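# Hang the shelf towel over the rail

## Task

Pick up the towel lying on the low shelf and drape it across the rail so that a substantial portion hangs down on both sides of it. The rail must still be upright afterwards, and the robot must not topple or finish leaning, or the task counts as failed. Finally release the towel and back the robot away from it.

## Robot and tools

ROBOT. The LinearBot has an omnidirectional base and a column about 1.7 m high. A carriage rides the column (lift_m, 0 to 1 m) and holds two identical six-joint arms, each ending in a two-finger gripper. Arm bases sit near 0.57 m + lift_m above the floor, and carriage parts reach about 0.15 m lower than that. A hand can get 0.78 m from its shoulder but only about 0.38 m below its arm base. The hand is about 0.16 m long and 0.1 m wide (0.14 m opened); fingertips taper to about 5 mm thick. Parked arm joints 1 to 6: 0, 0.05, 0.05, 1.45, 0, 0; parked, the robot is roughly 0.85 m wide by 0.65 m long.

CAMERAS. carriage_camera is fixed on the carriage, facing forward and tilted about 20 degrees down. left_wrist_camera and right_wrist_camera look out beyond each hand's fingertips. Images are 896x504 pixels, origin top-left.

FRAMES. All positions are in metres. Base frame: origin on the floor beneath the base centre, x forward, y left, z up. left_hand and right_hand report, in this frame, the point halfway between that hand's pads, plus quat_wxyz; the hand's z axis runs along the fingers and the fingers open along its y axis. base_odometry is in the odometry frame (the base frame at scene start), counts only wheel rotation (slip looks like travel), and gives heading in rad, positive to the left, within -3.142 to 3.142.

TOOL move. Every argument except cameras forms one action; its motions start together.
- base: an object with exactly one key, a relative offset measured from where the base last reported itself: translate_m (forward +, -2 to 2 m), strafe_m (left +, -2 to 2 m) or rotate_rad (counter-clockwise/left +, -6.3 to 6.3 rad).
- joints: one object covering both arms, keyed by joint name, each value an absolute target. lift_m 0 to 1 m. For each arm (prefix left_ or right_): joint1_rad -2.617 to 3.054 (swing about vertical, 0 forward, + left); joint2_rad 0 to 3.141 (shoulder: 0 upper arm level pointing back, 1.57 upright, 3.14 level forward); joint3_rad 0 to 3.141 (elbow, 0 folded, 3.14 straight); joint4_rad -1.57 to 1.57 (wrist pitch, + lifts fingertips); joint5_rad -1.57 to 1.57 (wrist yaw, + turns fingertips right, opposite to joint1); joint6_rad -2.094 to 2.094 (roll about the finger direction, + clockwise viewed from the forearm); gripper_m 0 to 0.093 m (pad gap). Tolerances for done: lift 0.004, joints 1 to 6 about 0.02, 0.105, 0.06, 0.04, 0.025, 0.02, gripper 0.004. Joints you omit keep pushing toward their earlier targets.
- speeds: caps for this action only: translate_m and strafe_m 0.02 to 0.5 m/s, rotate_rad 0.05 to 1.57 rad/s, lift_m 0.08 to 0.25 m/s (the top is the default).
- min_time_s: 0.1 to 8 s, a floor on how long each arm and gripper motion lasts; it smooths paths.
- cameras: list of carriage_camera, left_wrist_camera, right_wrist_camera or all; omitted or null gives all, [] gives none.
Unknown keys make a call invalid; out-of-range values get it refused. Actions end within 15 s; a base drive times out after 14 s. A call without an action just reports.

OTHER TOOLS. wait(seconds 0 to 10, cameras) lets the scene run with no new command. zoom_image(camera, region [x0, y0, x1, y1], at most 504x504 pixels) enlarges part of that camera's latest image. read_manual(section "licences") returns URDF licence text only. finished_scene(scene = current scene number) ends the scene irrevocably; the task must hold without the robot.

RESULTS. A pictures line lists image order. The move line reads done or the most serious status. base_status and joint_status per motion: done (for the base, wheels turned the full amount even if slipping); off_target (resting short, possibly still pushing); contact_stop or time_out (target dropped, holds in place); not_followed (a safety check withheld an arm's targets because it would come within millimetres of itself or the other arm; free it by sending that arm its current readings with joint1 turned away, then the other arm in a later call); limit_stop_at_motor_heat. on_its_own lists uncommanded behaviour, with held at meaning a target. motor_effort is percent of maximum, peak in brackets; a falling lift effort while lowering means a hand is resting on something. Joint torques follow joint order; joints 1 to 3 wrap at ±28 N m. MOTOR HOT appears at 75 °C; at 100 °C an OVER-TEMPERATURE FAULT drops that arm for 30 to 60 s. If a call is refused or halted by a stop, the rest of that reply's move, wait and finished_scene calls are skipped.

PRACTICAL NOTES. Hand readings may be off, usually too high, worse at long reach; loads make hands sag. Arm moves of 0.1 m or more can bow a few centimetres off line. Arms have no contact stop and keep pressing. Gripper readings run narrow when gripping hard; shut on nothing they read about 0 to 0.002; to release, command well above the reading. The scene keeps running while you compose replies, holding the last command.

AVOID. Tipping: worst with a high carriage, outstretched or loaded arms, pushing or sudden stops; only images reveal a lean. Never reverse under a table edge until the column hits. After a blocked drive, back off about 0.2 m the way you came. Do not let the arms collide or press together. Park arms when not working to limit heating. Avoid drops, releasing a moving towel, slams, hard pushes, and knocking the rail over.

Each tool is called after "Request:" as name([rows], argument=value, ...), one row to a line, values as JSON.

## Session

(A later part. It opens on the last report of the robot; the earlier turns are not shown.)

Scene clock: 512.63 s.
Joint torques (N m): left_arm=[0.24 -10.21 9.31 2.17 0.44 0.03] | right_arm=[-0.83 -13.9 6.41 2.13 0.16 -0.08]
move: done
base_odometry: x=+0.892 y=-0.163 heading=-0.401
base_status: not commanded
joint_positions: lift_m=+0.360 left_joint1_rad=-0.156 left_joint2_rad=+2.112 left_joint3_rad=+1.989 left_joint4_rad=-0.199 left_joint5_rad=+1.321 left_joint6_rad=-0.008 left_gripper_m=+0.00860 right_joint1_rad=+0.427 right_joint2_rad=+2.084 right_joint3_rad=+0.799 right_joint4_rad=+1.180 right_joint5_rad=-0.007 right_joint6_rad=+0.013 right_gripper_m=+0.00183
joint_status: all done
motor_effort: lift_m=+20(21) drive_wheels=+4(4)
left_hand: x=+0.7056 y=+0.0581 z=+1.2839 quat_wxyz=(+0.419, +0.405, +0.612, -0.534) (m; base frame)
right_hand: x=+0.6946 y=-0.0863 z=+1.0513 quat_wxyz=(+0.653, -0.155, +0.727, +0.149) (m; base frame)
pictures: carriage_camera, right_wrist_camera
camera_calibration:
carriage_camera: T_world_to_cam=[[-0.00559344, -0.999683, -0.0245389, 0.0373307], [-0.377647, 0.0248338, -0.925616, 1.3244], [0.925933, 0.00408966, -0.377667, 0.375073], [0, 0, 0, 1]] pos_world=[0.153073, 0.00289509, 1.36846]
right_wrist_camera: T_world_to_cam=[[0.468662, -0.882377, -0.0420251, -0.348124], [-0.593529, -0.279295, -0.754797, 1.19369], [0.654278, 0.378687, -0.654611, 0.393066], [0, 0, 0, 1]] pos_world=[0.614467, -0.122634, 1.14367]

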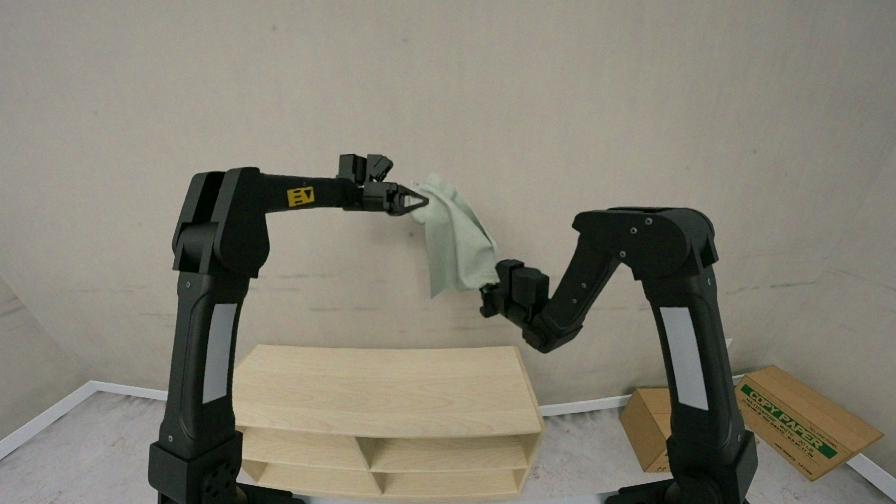

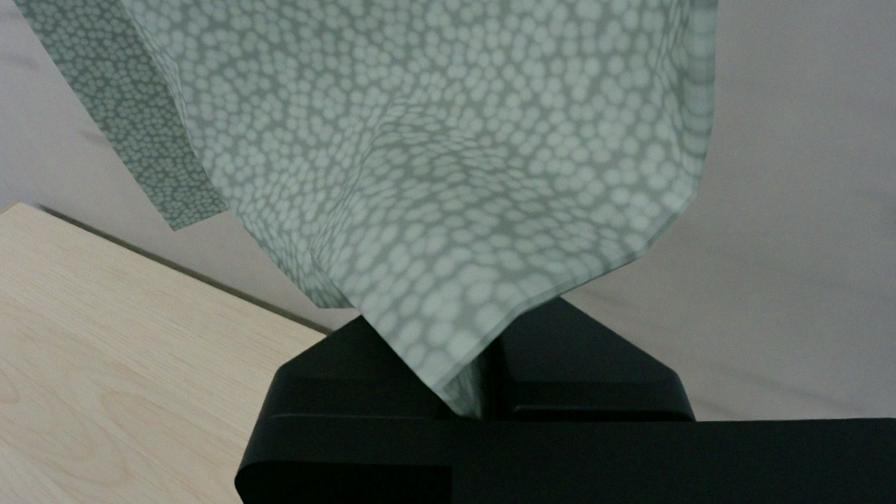

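Request:
move(joints={"left_joint2_rad": 2.334, "left_joint3_rad": 1.497, "left_joint4_rad": 0.537}, min_time_s=3, cameras=["carriage_camera"])

Request:
move(joints={"right_joint1_rad": 0.517, "right_joint2_rad": 1.584, "right_joint3_rad": 1.538, "right_joint4_rad": -0.254}, min_time_s=4, cameras=["carriage_camera", "right_wrist_camera", "left_wrist_camera"])

Scene clock: 531.13 s.
Joint torques (N m): left_arm=[-0.02 -10.7 5.57 2.15 0.37 0.04] | right_arm=[-0.81 -13.86 6.5 2.14 0.13 -0.08]
move: done
base_odometry: x=+0.892 y=-0.163 heading=-0.401
base_status: not commanded
joint_positions: lift_m=+0.360 left_joint1_rad=-0.153 left_joint2_rad=+2.310 left_joint3_rad=+1.507 left_joint4_rad=+0.522 left_joint5_rad=+1.322 left_joint6_rad=-0.008 left_gripper_m=+0.00860 right_joint1_rad=+0.427 right_joint2_rad=+2.084 right_joint3_rad=+0.799 right_joint4_rad=+1.180 right_joint5_rad=-0.007 right_joint6_rad=+0.013 right_gripper_m=+0.00183
joint_status: all done
motor_effort: lift_m=+21(21) drive_wheels=+4(4)
left_hand: x=+0.7122 y=+0.0584 z=+1.0932 quat_wxyz=(+0.433, +0.414, +0.602, -0.527) (m; base frame)
right_hand: x=+0.6946 y=-0.0863 z=+1.0513 quat_wxyz=(+0.653, -0.155, +0.727, +0.148) (m; base frame)
pictures: carriage_camera
camera_calibration:
carriage_camera: T_world_to_cam=[[-0.00559344, -0.999683, -0.0245389, 0.0373307], [-0.377647, 0.0248338, -0.925616, 1.3244], [0.925933, 0.00408966, -0.377667, 0.375073], [0, 0, 0, 1]] pos_world=[0.153073, 0.00289509, 1.36846]

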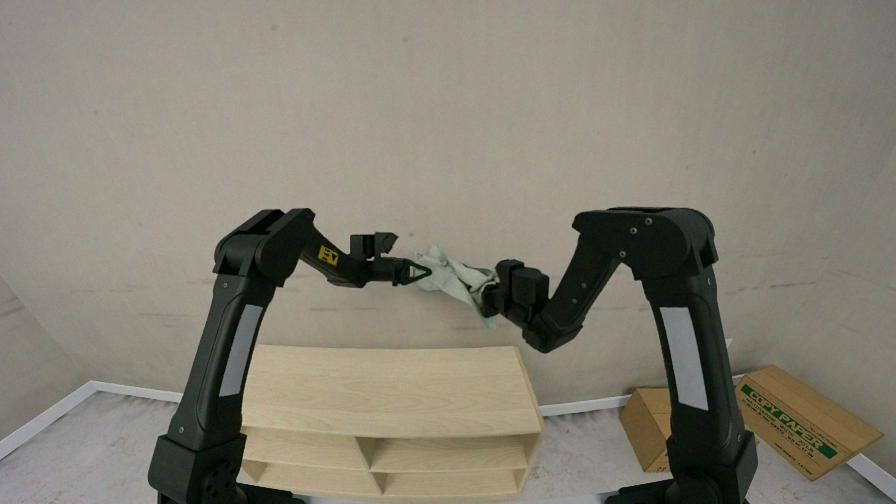

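Scene clock: 535.43 s.
Joint torques (N m): left_arm=[-0.06 -10.63 5.64 2.14 0.35 0.02] | right_arm=[0.43 -12.26 10.36 1.82 0.12 -0.07]
move: done
base_odometry: x=+0.892 y=-0.163 heading=-0.401
base_status: not commanded
joint_positions: lift_m=+0.360 left_joint1_rad=-0.153 left_joint2_rad=+2.310 left_joint3_rad=+1.507 left_joint4_rad=+0.523 left_joint5_rad=+1.324 left_joint6_rad=-0.008 left_gripper_m=+0.00860 right_joint1_rad=+0.510 right_joint2_rad=+1.616 right_joint3_rad=+1.511 right_joint4_rad=-0.239 right_joint5_rad=-0.004 right_joint6_rad=+0.012 right_gripper_m=+0.00183
joint_status: all done
motor_effort: lift_m=+20(21) drive_wheels=+4(4)
left_hand: x=+0.7120 y=+0.0584 z=+1.0934 quat_wxyz=(+0.433, +0.414, +0.602, -0.528) (m; base frame)
right_hand: x=+0.6685 y=-0.0516 z=+1.2794 quat_wxyz=(+0.555, -0.203, +0.792, +0.150) (m; base frame)
pictures: carriage_camera, left_wrist_camera, right_wrist_camera
camera_calibration:
carriage_camera: T_world_to_cam=[[-0.00559344, -0.999683, -0.0245389, 0.0373307], [-0.377647, 0.0248338, -0.925616, 1.3244], [0.925933, 0.00408966, -0.377667, 0.375073], [0, 0, 0, 1]] pos_world=[0.153073, 0.00289509, 1.36846]
left_wrist_camera: T_world_to_cam=[[-0.963753, -0.0782324, 0.255069, 0.410566], [-0.246977, 0.623208, -0.742034, 0.952771], [-0.10091, -0.778133, -0.61994, 0.915963], [0, 0, 0, 1]] pos_world=[0.723426, 0.151086, 1.17011]
right_wrist_camera: T_world_to_cam=[[0.52874, -0.847119, -0.0531385, -0.319829], [-0.708821, -0.406247, -0.576659, 1.20263], [0.466911, 0.342568, -0.815255, 0.875219], [0, 0, 0, 1]] pos_world=[0.612909, -0.0821887, 1.39004]

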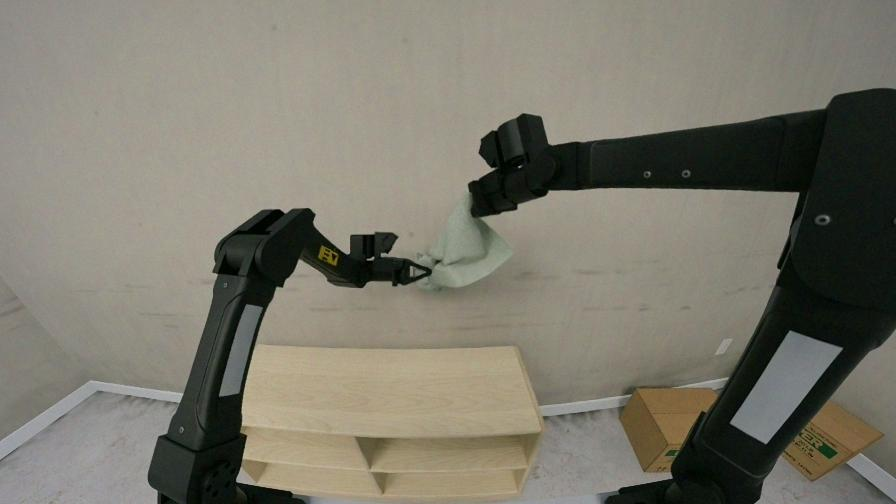

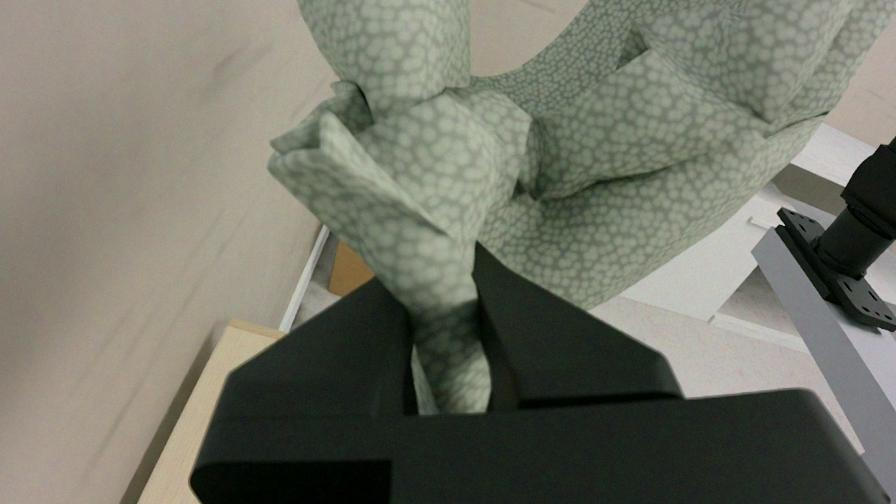

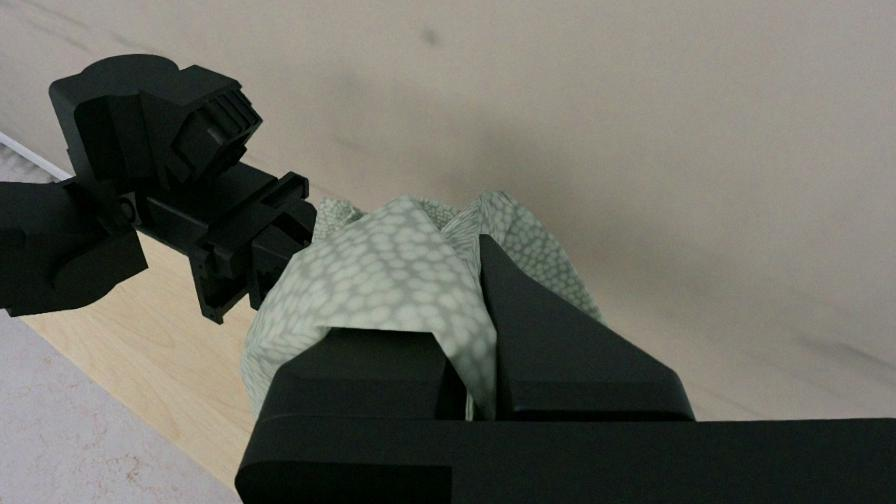

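Request:
move(joints={"left_gripper_m": 0.093}, min_time_s=2, cameras=["carriage_camera", "left_wrist_camera", "right_wrist_camera"])

Scene clock: 540.83 s.
Joint torques (N m): left_arm=[0.05 -10.7 5.59 2.12 0.36 0.04] | right_arm=[0.46 -12.21 10.47 1.92 0.12 -0.06]
move: done
base_odometry: x=+0.892 y=-0.163 heading=-0.401
base_status: not commanded
joint_positions: lift_m=+0.360 left_joint1_rad=-0.153 left_joint2_rad=+2.310 left_joint3_rad=+1.507 left_joint4_rad=+0.523 left_joint5_rad=+1.324 left_joint6_rad=-0.008 left_gripper_m=+0.09294 right_joint1_rad=+0.510 right_joint2_rad=+1.616 right_joint3_rad=+1.511 right_joint4_rad=-0.243 right_joint5_rad=-0.004 right_joint6_rad=+0.012 right_gripper_m=+0.00183
joint_status: all done
motor_effort: lift_m=+20(21) drive_wheels=+4(4)
left_hand: x=+0.7120 y=+0.0583 z=+1.0935 quat_wxyz=(+0.434, +0.415, +0.601, -0.528) (m; base frame)
right_hand: x=+0.6682 y=-0.0518 z=+1.2784 quat_wxyz=(+0.554, -0.203, +0.794, +0.150) (m; base frame)
pictures: carriage_camera, left_wrist_camera, right_wrist_camera
camera_calibration:
carriage_camera: T_world_to_cam=[[-0.00559344, -0.999683, -0.0245389, 0.0373307], [-0.377647, 0.0248338, -0.925616, 1.3244], [0.925933, 0.00408966, -0.377667, 0.375073], [0, 0, 0, 1]] pos_world=[0.153073, 0.00289509, 1.36846]
left_wrist_camera: T_world_to_cam=[[-0.963972, -0.077821, 0.254365, 0.411402], [-0.246183, 0.623208, -0.742297, 0.952531], [-0.100756, -0.778174, -0.619914, 0.915852], [0, 0, 0, 1]] pos_world=[0.723355, 0.151083, 1.17016]
right_wrist_camera: T_world_to_cam=[[0.528545, -0.847228, -0.0533382, -0.319483], [-0.710927, -0.407425, -0.573226, 1.19874], [0.463921, 0.340895, -0.81766, 0.879614], [0, 0, 0, 1]] pos_world=[0.613009, -0.082133, 1.38934]

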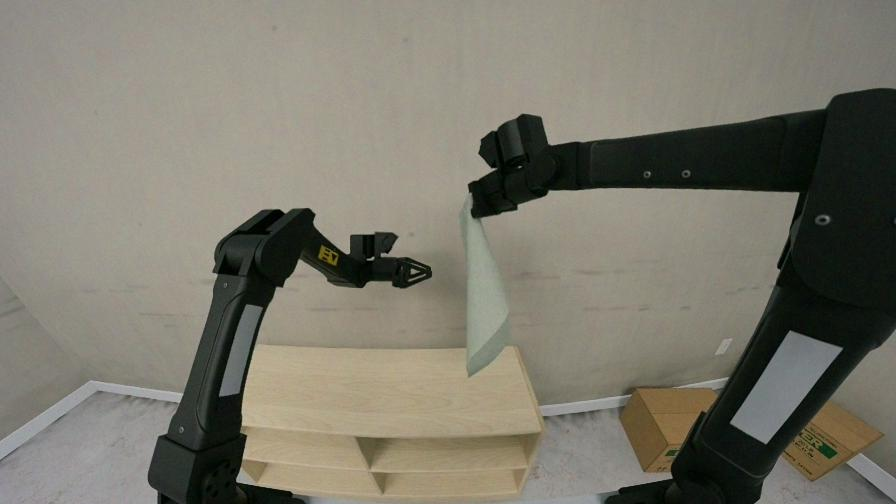

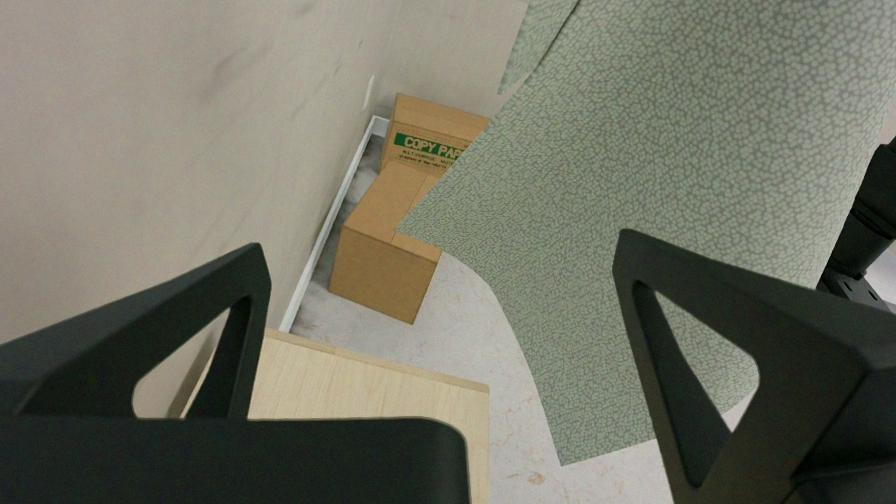

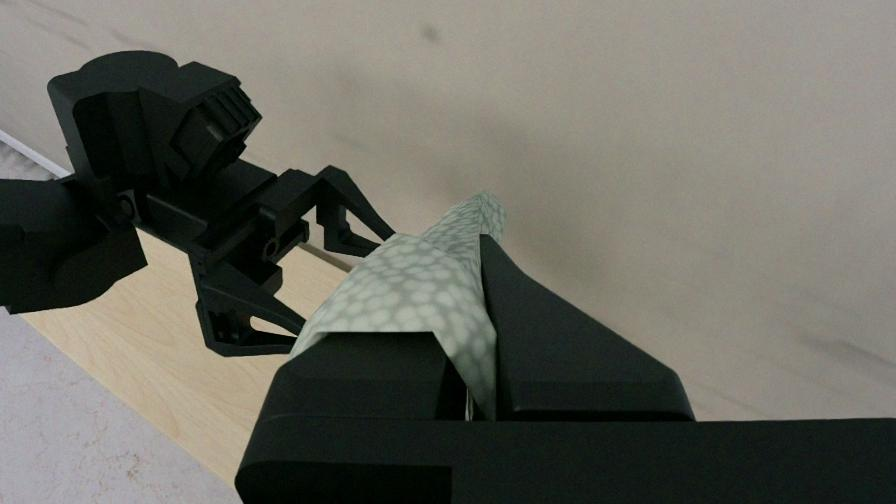

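Request:
move(joints={"left_joint1_rad": 0.3, "left_joint2_rad": 2.0}, min_time_s=2, cameras=[])

Request:
move(base={"translate_m": -0.35}, joints={"left_joint1_rad": 0.0, "left_joint2_rad": 0.05, "left_joint3_rad": 0.05, "left_joint4_rad": 1.45, "left_joint5_rad": 0.0, "left_joint6_rad": 0.0}, speeds={"translate_m": 0.15}, min_time_s=3, cameras=["carriage_camera", "right_wrist_camera"])

Scene clock: 562.53 s.
Joint torques (N m): left_arm=[0.05 -14.5 6.46 2.05 0.19 -0.01] | right_arm=[0.44 -12.23 10.41 1.93 0.13 -0.06]
move: done
base_odometry: x=+0.892 y=-0.163 heading=-0.401
base_status: not commanded
joint_positions: lift_m=+0.360 left_joint1_rad=+0.296 left_joint2_rad=+2.034 left_joint3_rad=+1.503 left_joint4_rad=+0.526 left_joint5_rad=+1.325 left_joint6_rad=-0.008 left_gripper_m=+0.09294 right_joint1_rad=+0.510 right_joint2_rad=+1.616 right_joint3_rad=+1.511 right_joint4_rad=-0.243 right_joint5_rad=-0.004 right_joint6_rad=+0.012 right_gripper_m=+0.00183
joint_status: all done
motor_effort: lift_m=+20(21) drive_wheels=+4(4)
left_hand: x=+0.7435 y=+0.2878 z=+1.2283 quat_wxyz=(+0.613, +0.345, +0.618, -0.352) (m; base frame)
right_hand: x=+0.6682 y=-0.0518 z=+1.2784 quat_wxyz=(+0.554, -0.203, +0.794, +0.150) (m; base frame)
pictures: none
No camera images: "cameras" was empty.

Scene clock: 565.83 s.
Joint torques (N m): left_arm=[-0.94 2.86 4.96 0.11 -0.1 0] | right_arm=[0.13 -11.7 10.36 1.95 0.11 -0.06]
move: done
base_odometry: x=+0.570 y=-0.026 heading=-0.401
base_status: done
joint_positions: lift_m=+0.360 left_joint1_rad=+0.006 left_joint2_rad=+0.060 left_joint3_rad=+0.058 left_joint4_rad=+1.432 left_joint5_rad=+0.014 left_joint6_rad=-0.008 left_gripper_m=+0.09294 right_joint1_rad=+0.512 right_joint2_rad=+1.612 right_joint3_rad=+1.511 right_joint4_rad=-0.248 right_joint5_rad=-0.003 right_joint6_rad=+0.012 right_gripper_m=+0.00183
joint_status: all done
motor_effort: lift_m=+20(21) drive_wheels=+0(11)
left_hand: x=+0.2570 y=+0.3007 z=+1.3838 quat_wxyz=(+0.998, +0.007, +0.070, -0.001) (m; base frame)
right_hand: x=+0.6665 y=-0.0516 z=+1.2796 quat_wxyz=(+0.554, -0.204, +0.793, +0.150) (m; base frame)
pictures: carriage_camera, right_wrist_camera
camera_calibration:
carriage_camera: T_world_to_cam=[[-0.00559344, -0.999683, -0.0245389, 0.0373307], [-0.377647, 0.0248338, -0.925616, 1.3244], [0.925933, 0.00408966, -0.377667, 0.375073], [0, 0, 0, 1]] pos_world=[0.153073, 0.00289509, 1.36845]
right_wrist_camera: T_world_to_cam=[[0.529583, -0.846604, -0.0529478, -0.319542], [-0.710322, -0.408483, -0.573223, 1.19786], [0.463664, 0.341179, -0.817687, 0.881525], [0, 0, 0, 1]] pos_world=[0.611356, -0.0819793, 1.39053]

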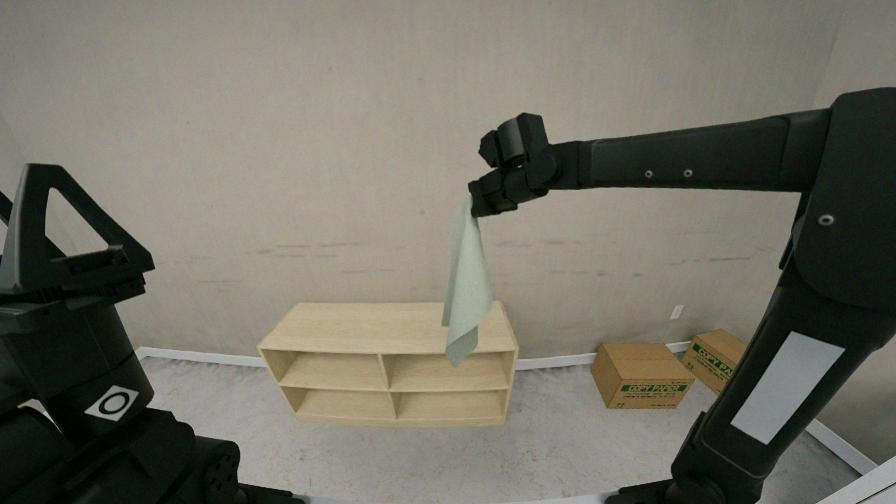

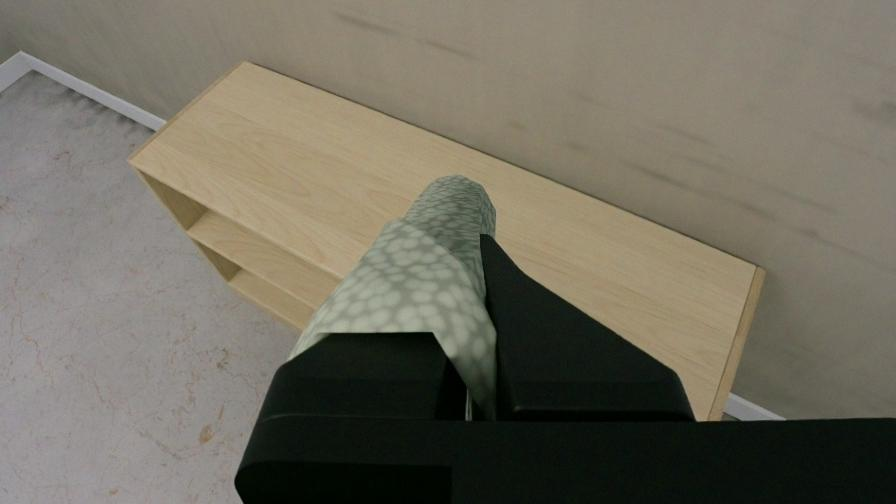

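Request:
move(base={"rotate_rad": 1.423}, speeds={"rotate_rad": 0.5}, cameras=["carriage_camera"])

Scene clock: 583.10 s.
Joint torques (N m): left_arm=[-0.91 2.8 4.86 0.07 -0.08 0.01] | right_arm=[0.02 -11.93 10.39 1.97 0.08 -0.06]
move: done
base_odometry: x=+0.570 y=-0.026 heading=+1.021
base_status: done
joint_positions: lift_m=+0.360 left_joint1_rad=+0.006 left_joint2_rad=+0.060 left_joint3_rad=+0.058 left_joint4_rad=+1.436 left_joint5_rad=+0.010 left_joint6_rad=-0.008 left_gripper_m=+0.09295 right_joint1_rad=+0.514 right_joint2_rad=+1.611 right_joint3_rad=+1.511 right_joint4_rad=-0.248 right_joint5_rad=-0.003 right_joint6_rad=+0.012 right_gripper_m=+0.00183
joint_status: not commanded
motor_effort: lift_m=+21(21) drive_wheels=+7(11)
left_hand: x=+0.2561 y=+0.3014 z=+1.3839 quat_wxyz=(+0.998, +0.004, +0.069, -0.001) (m; base frame)
right_hand: x=+0.6659 y=-0.0507 z=+1.2799 quat_wxyz=(+0.554, -0.205, +0.793, +0.151) (m; base frame)
pictures: carriage_camera
camera_calibration:
carriage_camera: T_world_to_cam=[[-0.00559344, -0.999683, -0.0245389, 0.0373307], [-0.377647, 0.0248338, -0.925616, 1.3244], [0.925933, 0.00408966, -0.377667, 0.375073], [0, 0, 0, 1]] pos_world=[0.153073, 0.00289509, 1.36845]

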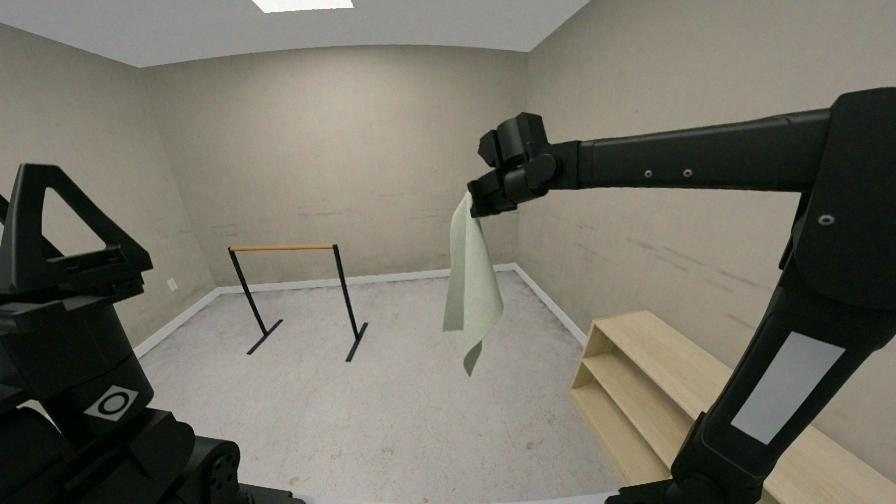

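Request:
move(base={"strafe_m": 1.25}, speeds={"strafe_m": 0.25}, cameras=["carriage_camera"])

Scene clock: 592.07 s.
Joint torques (N m): left_arm=[-0.95 2.8 4.88 0.07 -0.05 0.01] | right_arm=[-0.03 -11.77 10.25 1.98 0.11 -0.07]
move: done
base_odometry: x=-0.497 y=+0.625 heading=+1.022
base_status: done
joint_positions: lift_m=+0.360 left_joint1_rad=+0.006 left_joint2_rad=+0.060 left_joint3_rad=+0.058 left_joint4_rad=+1.436 left_joint5_rad=+0.009 left_joint6_rad=-0.008 left_gripper_m=+0.09295 right_joint1_rad=+0.515 right_joint2_rad=+1.611 right_joint3_rad=+1.511 right_joint4_rad=-0.249 right_joint5_rad=-0.002 right_joint6_rad=+0.012 right_gripper_m=+0.00183
joint_status: not commanded
motor_effort: lift_m=+20(21) drive_wheels=-7(16)
left_hand: x=+0.2560 y=+0.3016 z=+1.3839 quat_wxyz=(+0.998, +0.004, +0.068, -0.001) (m; base frame)
right_hand: x=+0.6658 y=-0.0506 z=+1.2800 quat_wxyz=(+0.554, -0.205, +0.793, +0.150) (m; base frame)
pictures: carriage_camera
camera_calibration:
carriage_camera: T_world_to_cam=[[-0.00559344, -0.999683, -0.0245389, 0.0373307], [-0.377647, 0.0248338, -0.925616, 1.3244], [0.925933, 0.00408966, -0.377667, 0.375073], [0, 0, 0, 1]] pos_world=[0.153073, 0.00289509, 1.36845]

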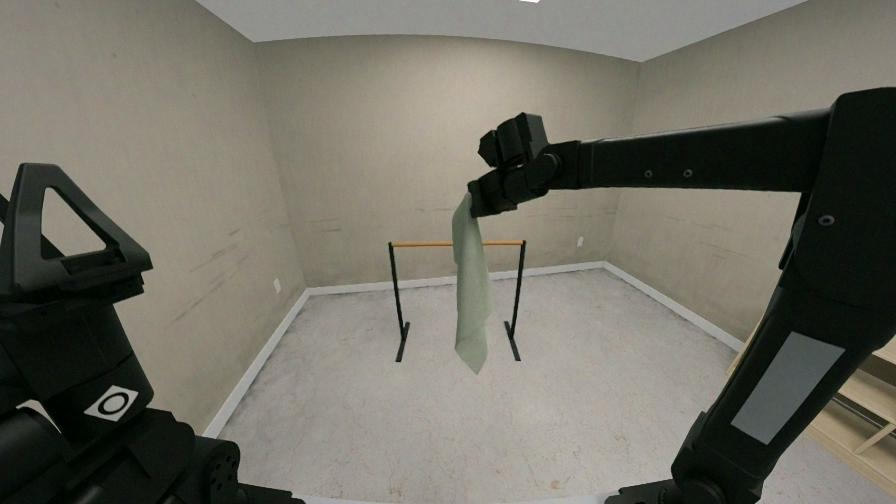

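Request:
move(base={"translate_m": 0.4}, joints={"lift_m": 0.73, "right_joint1_rad": 0.4, "right_joint2_rad": 2.31, "right_joint3_rad": 1.673, "right_joint4_rad": 0.537}, speeds={"translate_m": 0.15, "lift_m": 0.12}, min_time_s=3.5, cameras=["carriage_camera", "right_wrist_camera"])

Scene clock: 601.67 s.
Joint torques (N m): left_arm=[-0.88 3.15 5.19 0.05 -0.06 0] | right_arm=[-0.83 -13.22 9.46 2.23 0.11 -0.05]
move: done
base_odometry: x=-0.289 y=+0.967 heading=+1.023
base_status: done
joint_positions: lift_m=+0.730 left_joint1_rad=+0.006 left_joint2_rad=+0.056 left_joint3_rad=+0.055 left_joint4_rad=+1.438 left_joint5_rad=+0.009 left_joint6_rad=-0.008 left_gripper_m=+0.09295 right_joint1_rad=+0.407 right_joint2_rad=+2.287 right_joint3_rad=+1.652 right_joint4_rad=+0.520 right_joint5_rad=-0.002 right_joint6_rad=+0.012 right_gripper_m=+0.00183
joint_status: all done
motor_effort: lift_m=+25(30) drive_wheels=-4(11)
left_hand: x=+0.2553 y=+0.3016 z=+1.7525 quat_wxyz=(+0.998, +0.004, +0.067, -0.001) (m; base frame)
right_hand: x=+0.8364 y=-0.0372 z=+1.5083 quat_wxyz=(+0.651, -0.147, +0.732, +0.139) (m; base frame)
pictures: carriage_camera, right_wrist_camera
camera_calibration:
carriage_camera: T_world_to_cam=[[-0.00559344, -0.999683, -0.0245389, 0.0463964], [-0.377647, 0.0248338, -0.925616, 1.66636], [0.925933, 0.00408966, -0.377667, 0.514599], [0, 0, 0, 1]] pos_world=[0.153073, 0.00289509, 1.7379]
right_wrist_camera: T_world_to_cam=[[0.447106, -0.893554, -0.0407096, -0.336461], [-0.607067, -0.269702, -0.747483, 1.63714], [0.656937, 0.358917, -0.663032, 0.590535], [0, 0, 0, 1]] pos_world=[0.756341, -0.0710598, 1.60158]

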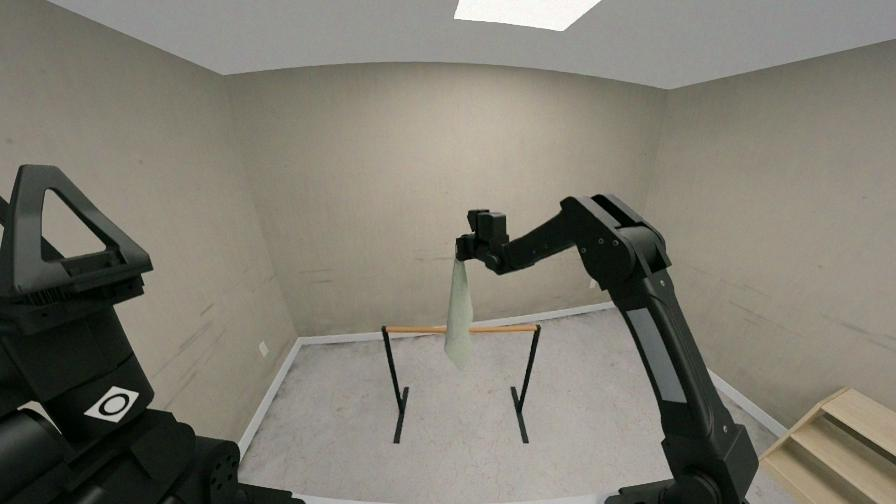

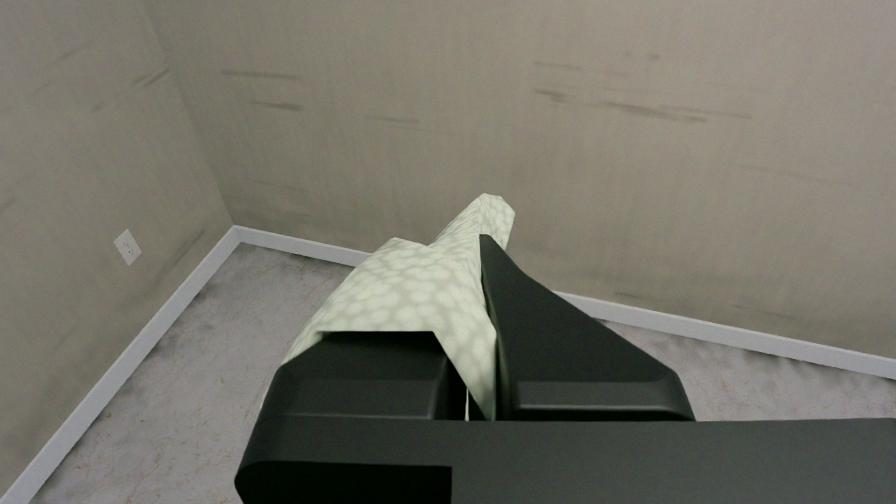

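Request:
move(base={"translate_m": 0.41}, joints={"lift_m": 0.76}, speeds={"translate_m": 0.12, "lift_m": 0.1}, cameras=["carriage_camera", "right_wrist_camera"])

Scene clock: 609.53 s.
Joint torques (N m): left_arm=[-0.88 3.23 5.34 0.01 -0.08 0.01] | right_arm=[-0.47 -13.94 8.88 2.13 0.11 -0.07]
move: done
base_odometry: x=-0.076 y=+1.317 heading=+1.024
base_status: done
joint_positions: lift_m=+0.760 left_joint1_rad=+0.006 left_joint2_rad=+0.056 left_joint3_rad=+0.053 left_joint4_rad=+1.441 left_joint5_rad=+0.009 left_joint6_rad=-0.008 left_gripper_m=+0.09295 right_joint1_rad=+0.404 right_joint2_rad=+2.294 right_joint3_rad=+1.657 right_joint4_rad=+0.533 right_joint5_rad=-0.003 right_joint6_rad=+0.011 right_gripper_m=+0.00183
joint_status: all done
motor_effort: lift_m=+24(30) drive_wheels=-4(13)
left_hand: x=+0.2551 y=+0.3016 z=+1.7822 quat_wxyz=(+0.998, +0.004, +0.067, -0.001) (m; base frame)
right_hand: x=+0.8385 y=-0.0382 z=+1.5394 quat_wxyz=(+0.655, -0.146, +0.728, +0.139) (m; base frame)
pictures: carriage_camera, right_wrist_camera
camera_calibration:
carriage_camera: T_world_to_cam=[[-0.00559344, -0.999683, -0.0245389, 0.0471349], [-0.377647, 0.0248338, -0.925616, 1.69422], [0.925933, 0.00408966, -0.377667, 0.525965], [0, 0, 0, 1]] pos_world=[0.153073, 0.00289509, 1.76799]
right_wrist_camera: T_world_to_cam=[[0.445523, -0.894389, -0.039715, -0.337235], [-0.599667, -0.265186, -0.755034, 1.66697], [0.664762, 0.360201, -0.654482, 0.590567], [0, 0, 0, 1]] pos_world=[0.757288, -0.0722839, 1.63174]

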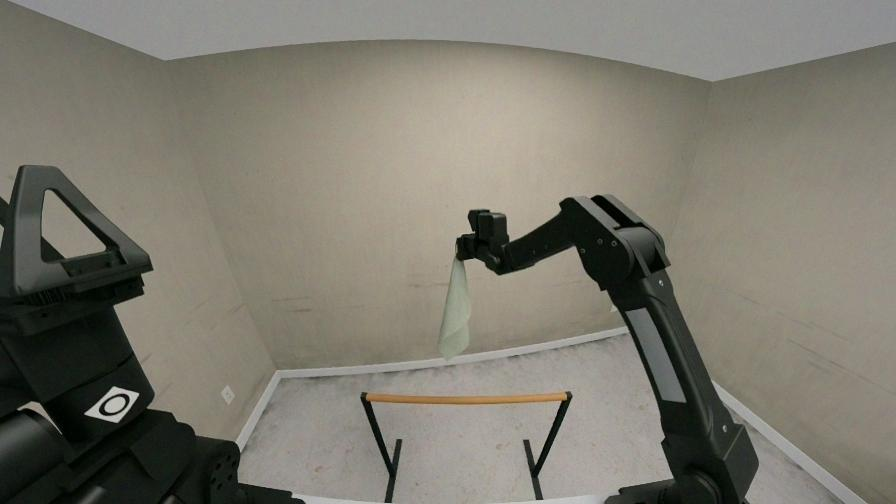

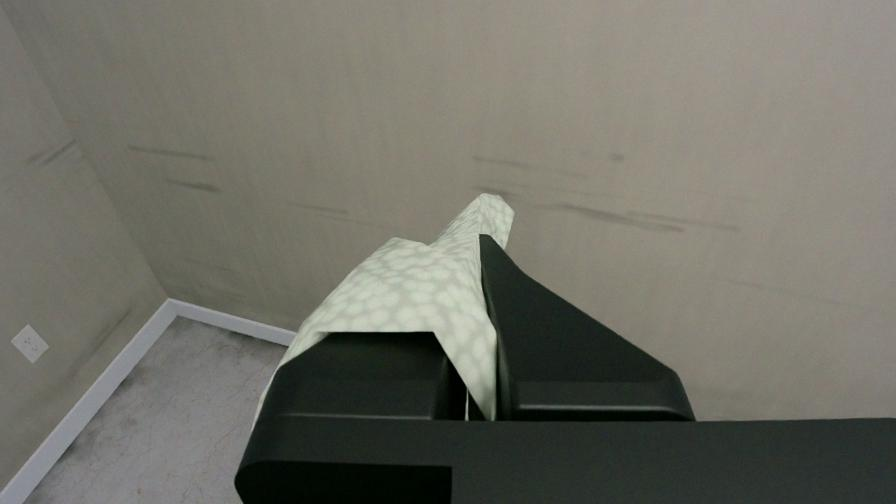

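Request:
move(base={"translate_m": 0.06}, joints={"right_joint2_rad": 2.81, "right_joint1_rad": 0.4, "right_joint3_rad": 1.673, "right_joint4_rad": 0.537}, speeds={"translate_m": 0.1}, min_time_s=5, cameras=["carriage_camera", "right_wrist_camera"])

Scene clock: 620.00 s.
Joint torques (N m): left_arm=[-0.87 3.22 5.39 -0.03 -0.07 0.01] | right_arm=[-0.43 -13.46 7.08 1.9 0.11 -0.06]
move: done
base_odometry: x=-0.045 y=+1.369 heading=+1.025
base_status: done
joint_positions: lift_m=+0.760 left_joint1_rad=+0.006 left_joint2_rad=+0.056 left_joint3_rad=+0.053 left_joint4_rad=+1.442 left_joint5_rad=+0.009 left_joint6_rad=-0.008 left_gripper_m=+0.09295 right_joint1_rad=+0.403 right_joint2_rad=+2.782 right_joint3_rad=+1.657 right_joint4_rad=+0.533 right_joint5_rad=-0.003 right_joint6_rad=+0.011 right_gripper_m=+0.00183
joint_status: all done
motor_effort: lift_m=+24(24) drive_wheels=+5(12)
left_hand: x=+0.2547 y=+0.3016 z=+1.7823 quat_wxyz=(+0.998, +0.004, +0.066, -0.001) (m; base frame)
right_hand: x=+0.8012 y=-0.0551 z=+1.2251 quat_wxyz=(+0.460, -0.172, +0.866, +0.098) (m; base frame)
pictures: carriage_camera, right_wrist_camera
camera_calibration:
carriage_camera: T_world_to_cam=[[-0.00559344, -0.999683, -0.0245389, 0.0471349], [-0.377647, 0.0248338, -0.925616, 1.69422], [0.925933, 0.00408966, -0.377667, 0.525965], [0, 0, 0, 1]] pos_world=[0.153073, 0.00289509, 1.76799]
right_wrist_camera: T_world_to_cam=[[0.421093, -0.904866, -0.0624426, -0.301406], [-0.855238, -0.373184, -0.359586, 1.11715], [0.302075, 0.204822, -0.93102, 1.03649], [0, 0, 0, 1]] pos_world=[0.769249, -0.0681273, 1.34788]

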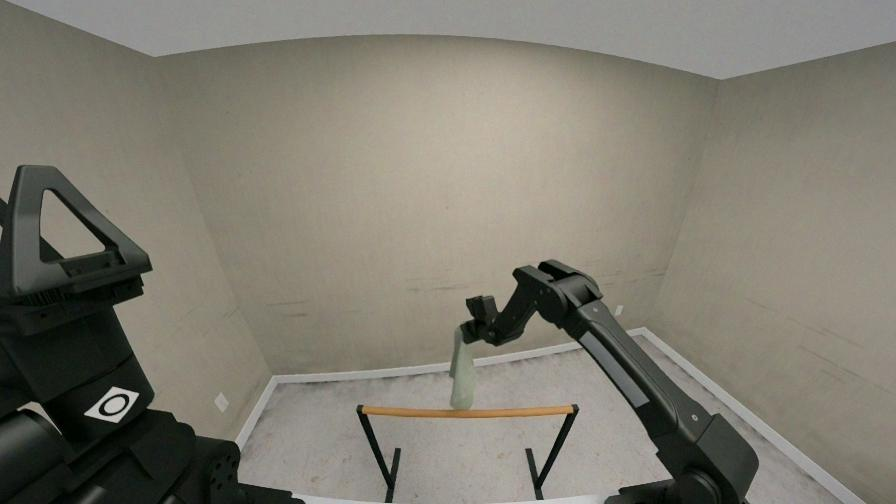

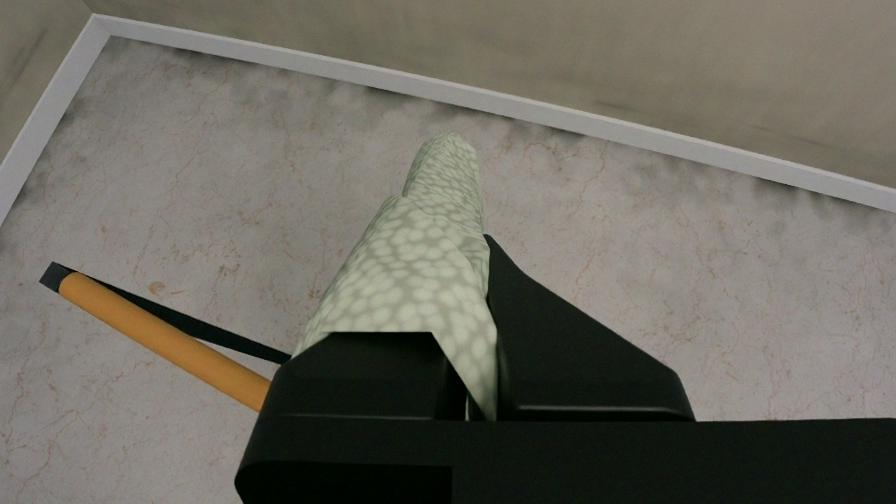

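Request:
move(joints={"lift_m": 0.652}, speeds={"lift_m": 0.08}, cameras=[])

Request:
move(base={"translate_m": -0.11}, speeds={"translate_m": 0.06}, cameras=["carriage_camera", "right_wrist_camera"])

Scene clock: 631.57 s.
Joint torques (N m): left_arm=[-0.91 3.12 5.31 0.02 -0.09 0] | right_arm=[-0.34 -14.3 6.84 1.85 0.12 -0.06]
move: done
base_odometry: x=-0.045 y=+1.369 heading=+1.025
base_status: not commanded
joint_positions: lift_m=+0.652 left_joint1_rad=+0.006 left_joint2_rad=+0.056 left_joint3_rad=+0.053 left_joint4_rad=+1.442 left_joint5_rad=+0.009 left_joint6_rad=-0.008 left_gripper_m=+0.09295 right_joint1_rad=+0.403 right_joint2_rad=+2.790 right_joint3_rad=+1.660 right_joint4_rad=+0.536 right_joint5_rad=-0.003 right_joint6_rad=+0.011 right_gripper_m=+0.00183
joint_status: all done
motor_effort: lift_m=+20(21) drive_wheels=+5(5)
left_hand: x=+0.2549 y=+0.3016 z=+1.6747 quat_wxyz=(+0.998, +0.004, +0.066, -0.001) (m; base frame)
right_hand: x=+0.8008 y=-0.0553 z=+1.1145 quat_wxyz=(+0.459, -0.172, +0.866, +0.098) (m; base frame)
pictures: none
No camera images: "cameras" was empty.

Scene clock: 633.93 s.
Joint torques (N m): left_arm=[-0.84 3.21 5.38 -0.02 -0.07 0] | right_arm=[-0.59 -14.15 6.75 1.88 0.11 -0.05]
move: done
base_odometry: x=-0.102 y=+1.275 heading=+1.024
base_status: done
joint_positions: lift_m=+0.652 left_joint1_rad=+0.006 left_joint2_rad=+0.056 left_joint3_rad=+0.053 left_joint4_rad=+1.443 left_joint5_rad=+0.009 left_joint6_rad=-0.008 left_gripper_m=+0.09295 right_joint1_rad=+0.402 right_joint2_rad=+2.790 right_joint3_rad=+1.660 right_joint4_rad=+0.536 right_joint5_rad=-0.003 right_joint6_rad=+0.011 right_gripper_m=+0.00183
joint_status: not commanded
motor_effort: lift_m=+20(20) drive_wheels=-8(11)
left_hand: x=+0.2548 y=+0.3016 z=+1.6747 quat_wxyz=(+0.998, +0.004, +0.066, -0.001) (m; base frame)
right_hand: x=+0.8009 y=-0.0556 z=+1.1145 quat_wxyz=(+0.459, -0.172, +0.866, +0.098) (m; base frame)
pictures: carriage_camera, right_wrist_camera
camera_calibration:
carriage_camera: T_world_to_cam=[[-0.00559344, -0.999683, -0.0245389, 0.0444973], [-0.377647, 0.0248338, -0.925616, 1.59473], [0.925933, 0.00408966, -0.377667, 0.48537], [0, 0, 0, 1]] pos_world=[0.153073, 0.00289509, 1.6605]
right_wrist_camera: T_world_to_cam=[[0.420357, -0.905218, -0.0622923, -0.308201], [-0.856098, -0.372925, -0.357804, 1.0757], [0.30066, 0.203734, -0.931717, 0.935549], [0, 0, 0, 1]] pos_world=[0.769179, -0.0684355, 1.23736]

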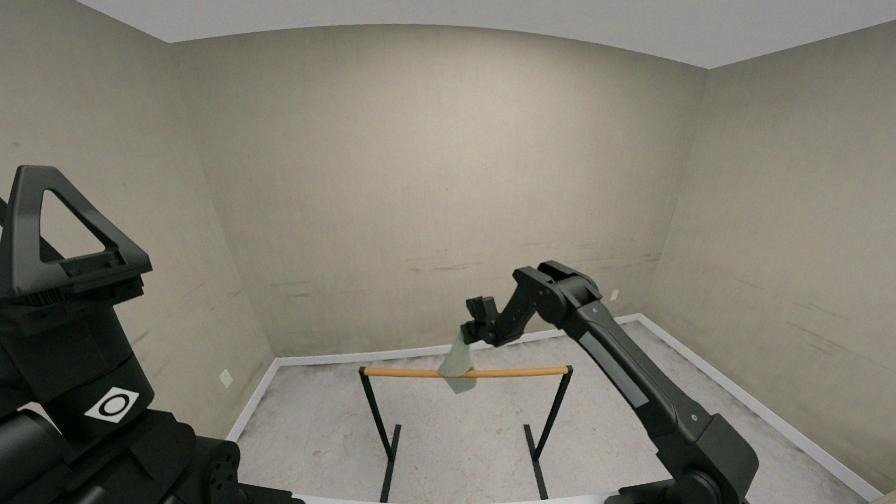

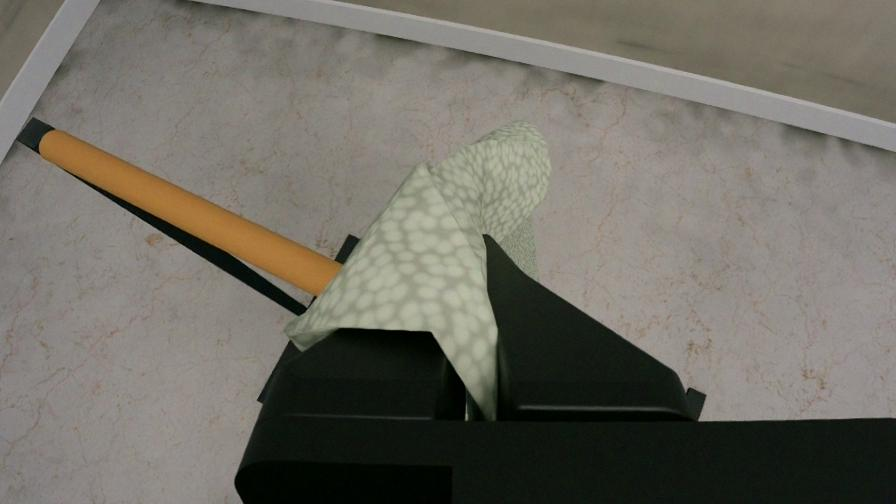

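Request:
zoom_image(camera="carriage_camera", region=[390, 300, 540, 430])

Scaled by 3.360 from the camera's 896x504 image, which has a finer 1280x720 frame.

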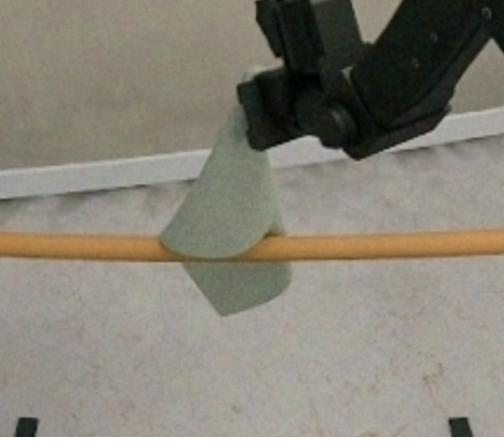

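Request:
move(base={"translate_m": -0.1}, joints={"lift_m": 0.63}, speeds={"translate_m": 0.06, "lift_m": 0.08}, cameras=["carriage_camera", "right_wrist_camera"])

Request:
zoom_image(camera="carriage_camera", region=[370, 270, 570, 430])

Scene clock: 647.07 s.
Joint torques (N m): left_arm=[-0.91 3.22 5.37 -0.02 -0.06 0] | right_arm=[-0.27 -14.78 6.34 1.91 0.11 -0.05]
move: done
base_odometry: x=-0.154 y=+1.190 heading=+1.024
base_status: done
joint_positions: lift_m=+0.630 left_joint1_rad=+0.006 left_joint2_rad=+0.056 left_joint3_rad=+0.053 left_joint4_rad=+1.443 left_joint5_rad=+0.009 left_joint6_rad=-0.008 left_gripper_m=+0.09295 right_joint1_rad=+0.401 right_joint2_rad=+2.793 right_joint3_rad=+1.664 right_joint4_rad=+0.537 right_joint5_rad=-0.003 right_joint6_rad=+0.011 right_gripper_m=+0.00183
joint_status: all done
motor_effort: lift_m=+20(20) drive_wheels=+0(13)
left_hand: x=+0.2547 y=+0.3016 z=+1.6527 quat_wxyz=(+0.998, +0.004, +0.066, -0.001) (m; base frame)
right_hand: x=+0.8015 y=-0.0559 z=+1.0918 quat_wxyz=(+0.460, -0.172, +0.866, +0.098) (m; base frame)
pictures: carriage_camera, right_wrist_camera
camera_calibration:
carriage_camera: T_world_to_cam=[[-0.00559344, -0.999683, -0.0245389, 0.043958], [-0.377647, 0.0248338, -0.925616, 1.57439], [0.925933, 0.00408966, -0.377667, 0.477072], [0, 0, 0, 1]] pos_world=[0.153073, 0.00289509, 1.63853]
right_wrist_camera: T_world_to_cam=[[0.41971, -0.90552, -0.0622675, -0.309632], [-0.85613, -0.372165, -0.358516, 1.06882], [0.30147, 0.203782, -0.931444, 0.913369], [0, 0, 0, 1]] pos_world=[0.769654, -0.0687282, 1.21466]

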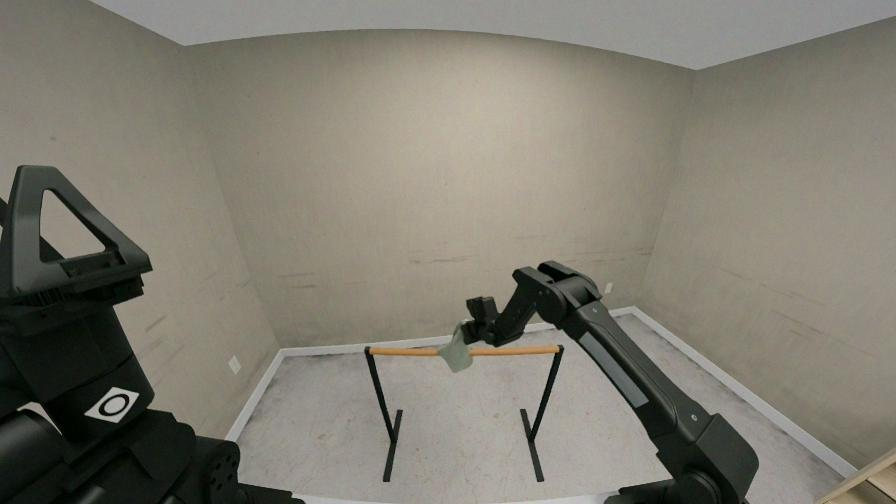

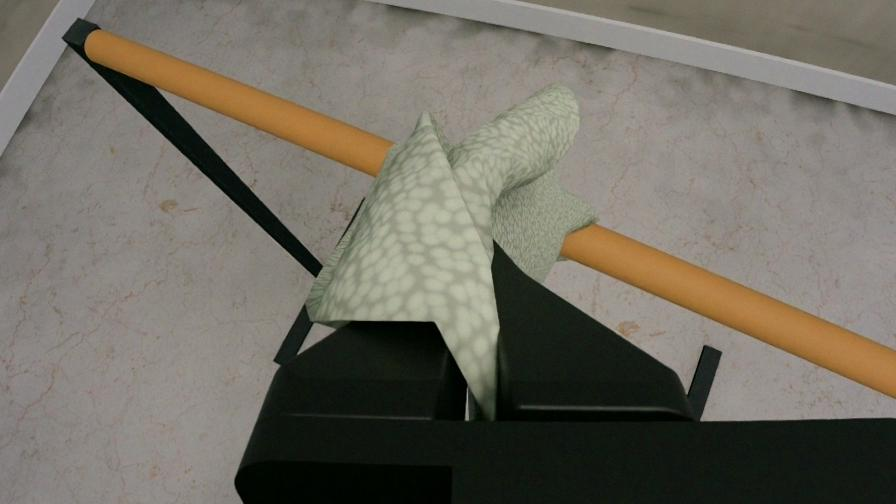

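Scaled by 2.520 from the camera's 896x504 image, which has a finer 1280x720 frame.

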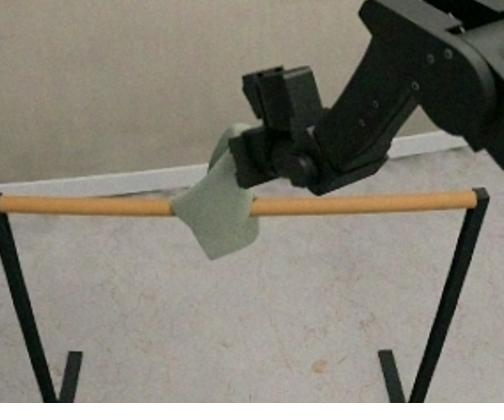

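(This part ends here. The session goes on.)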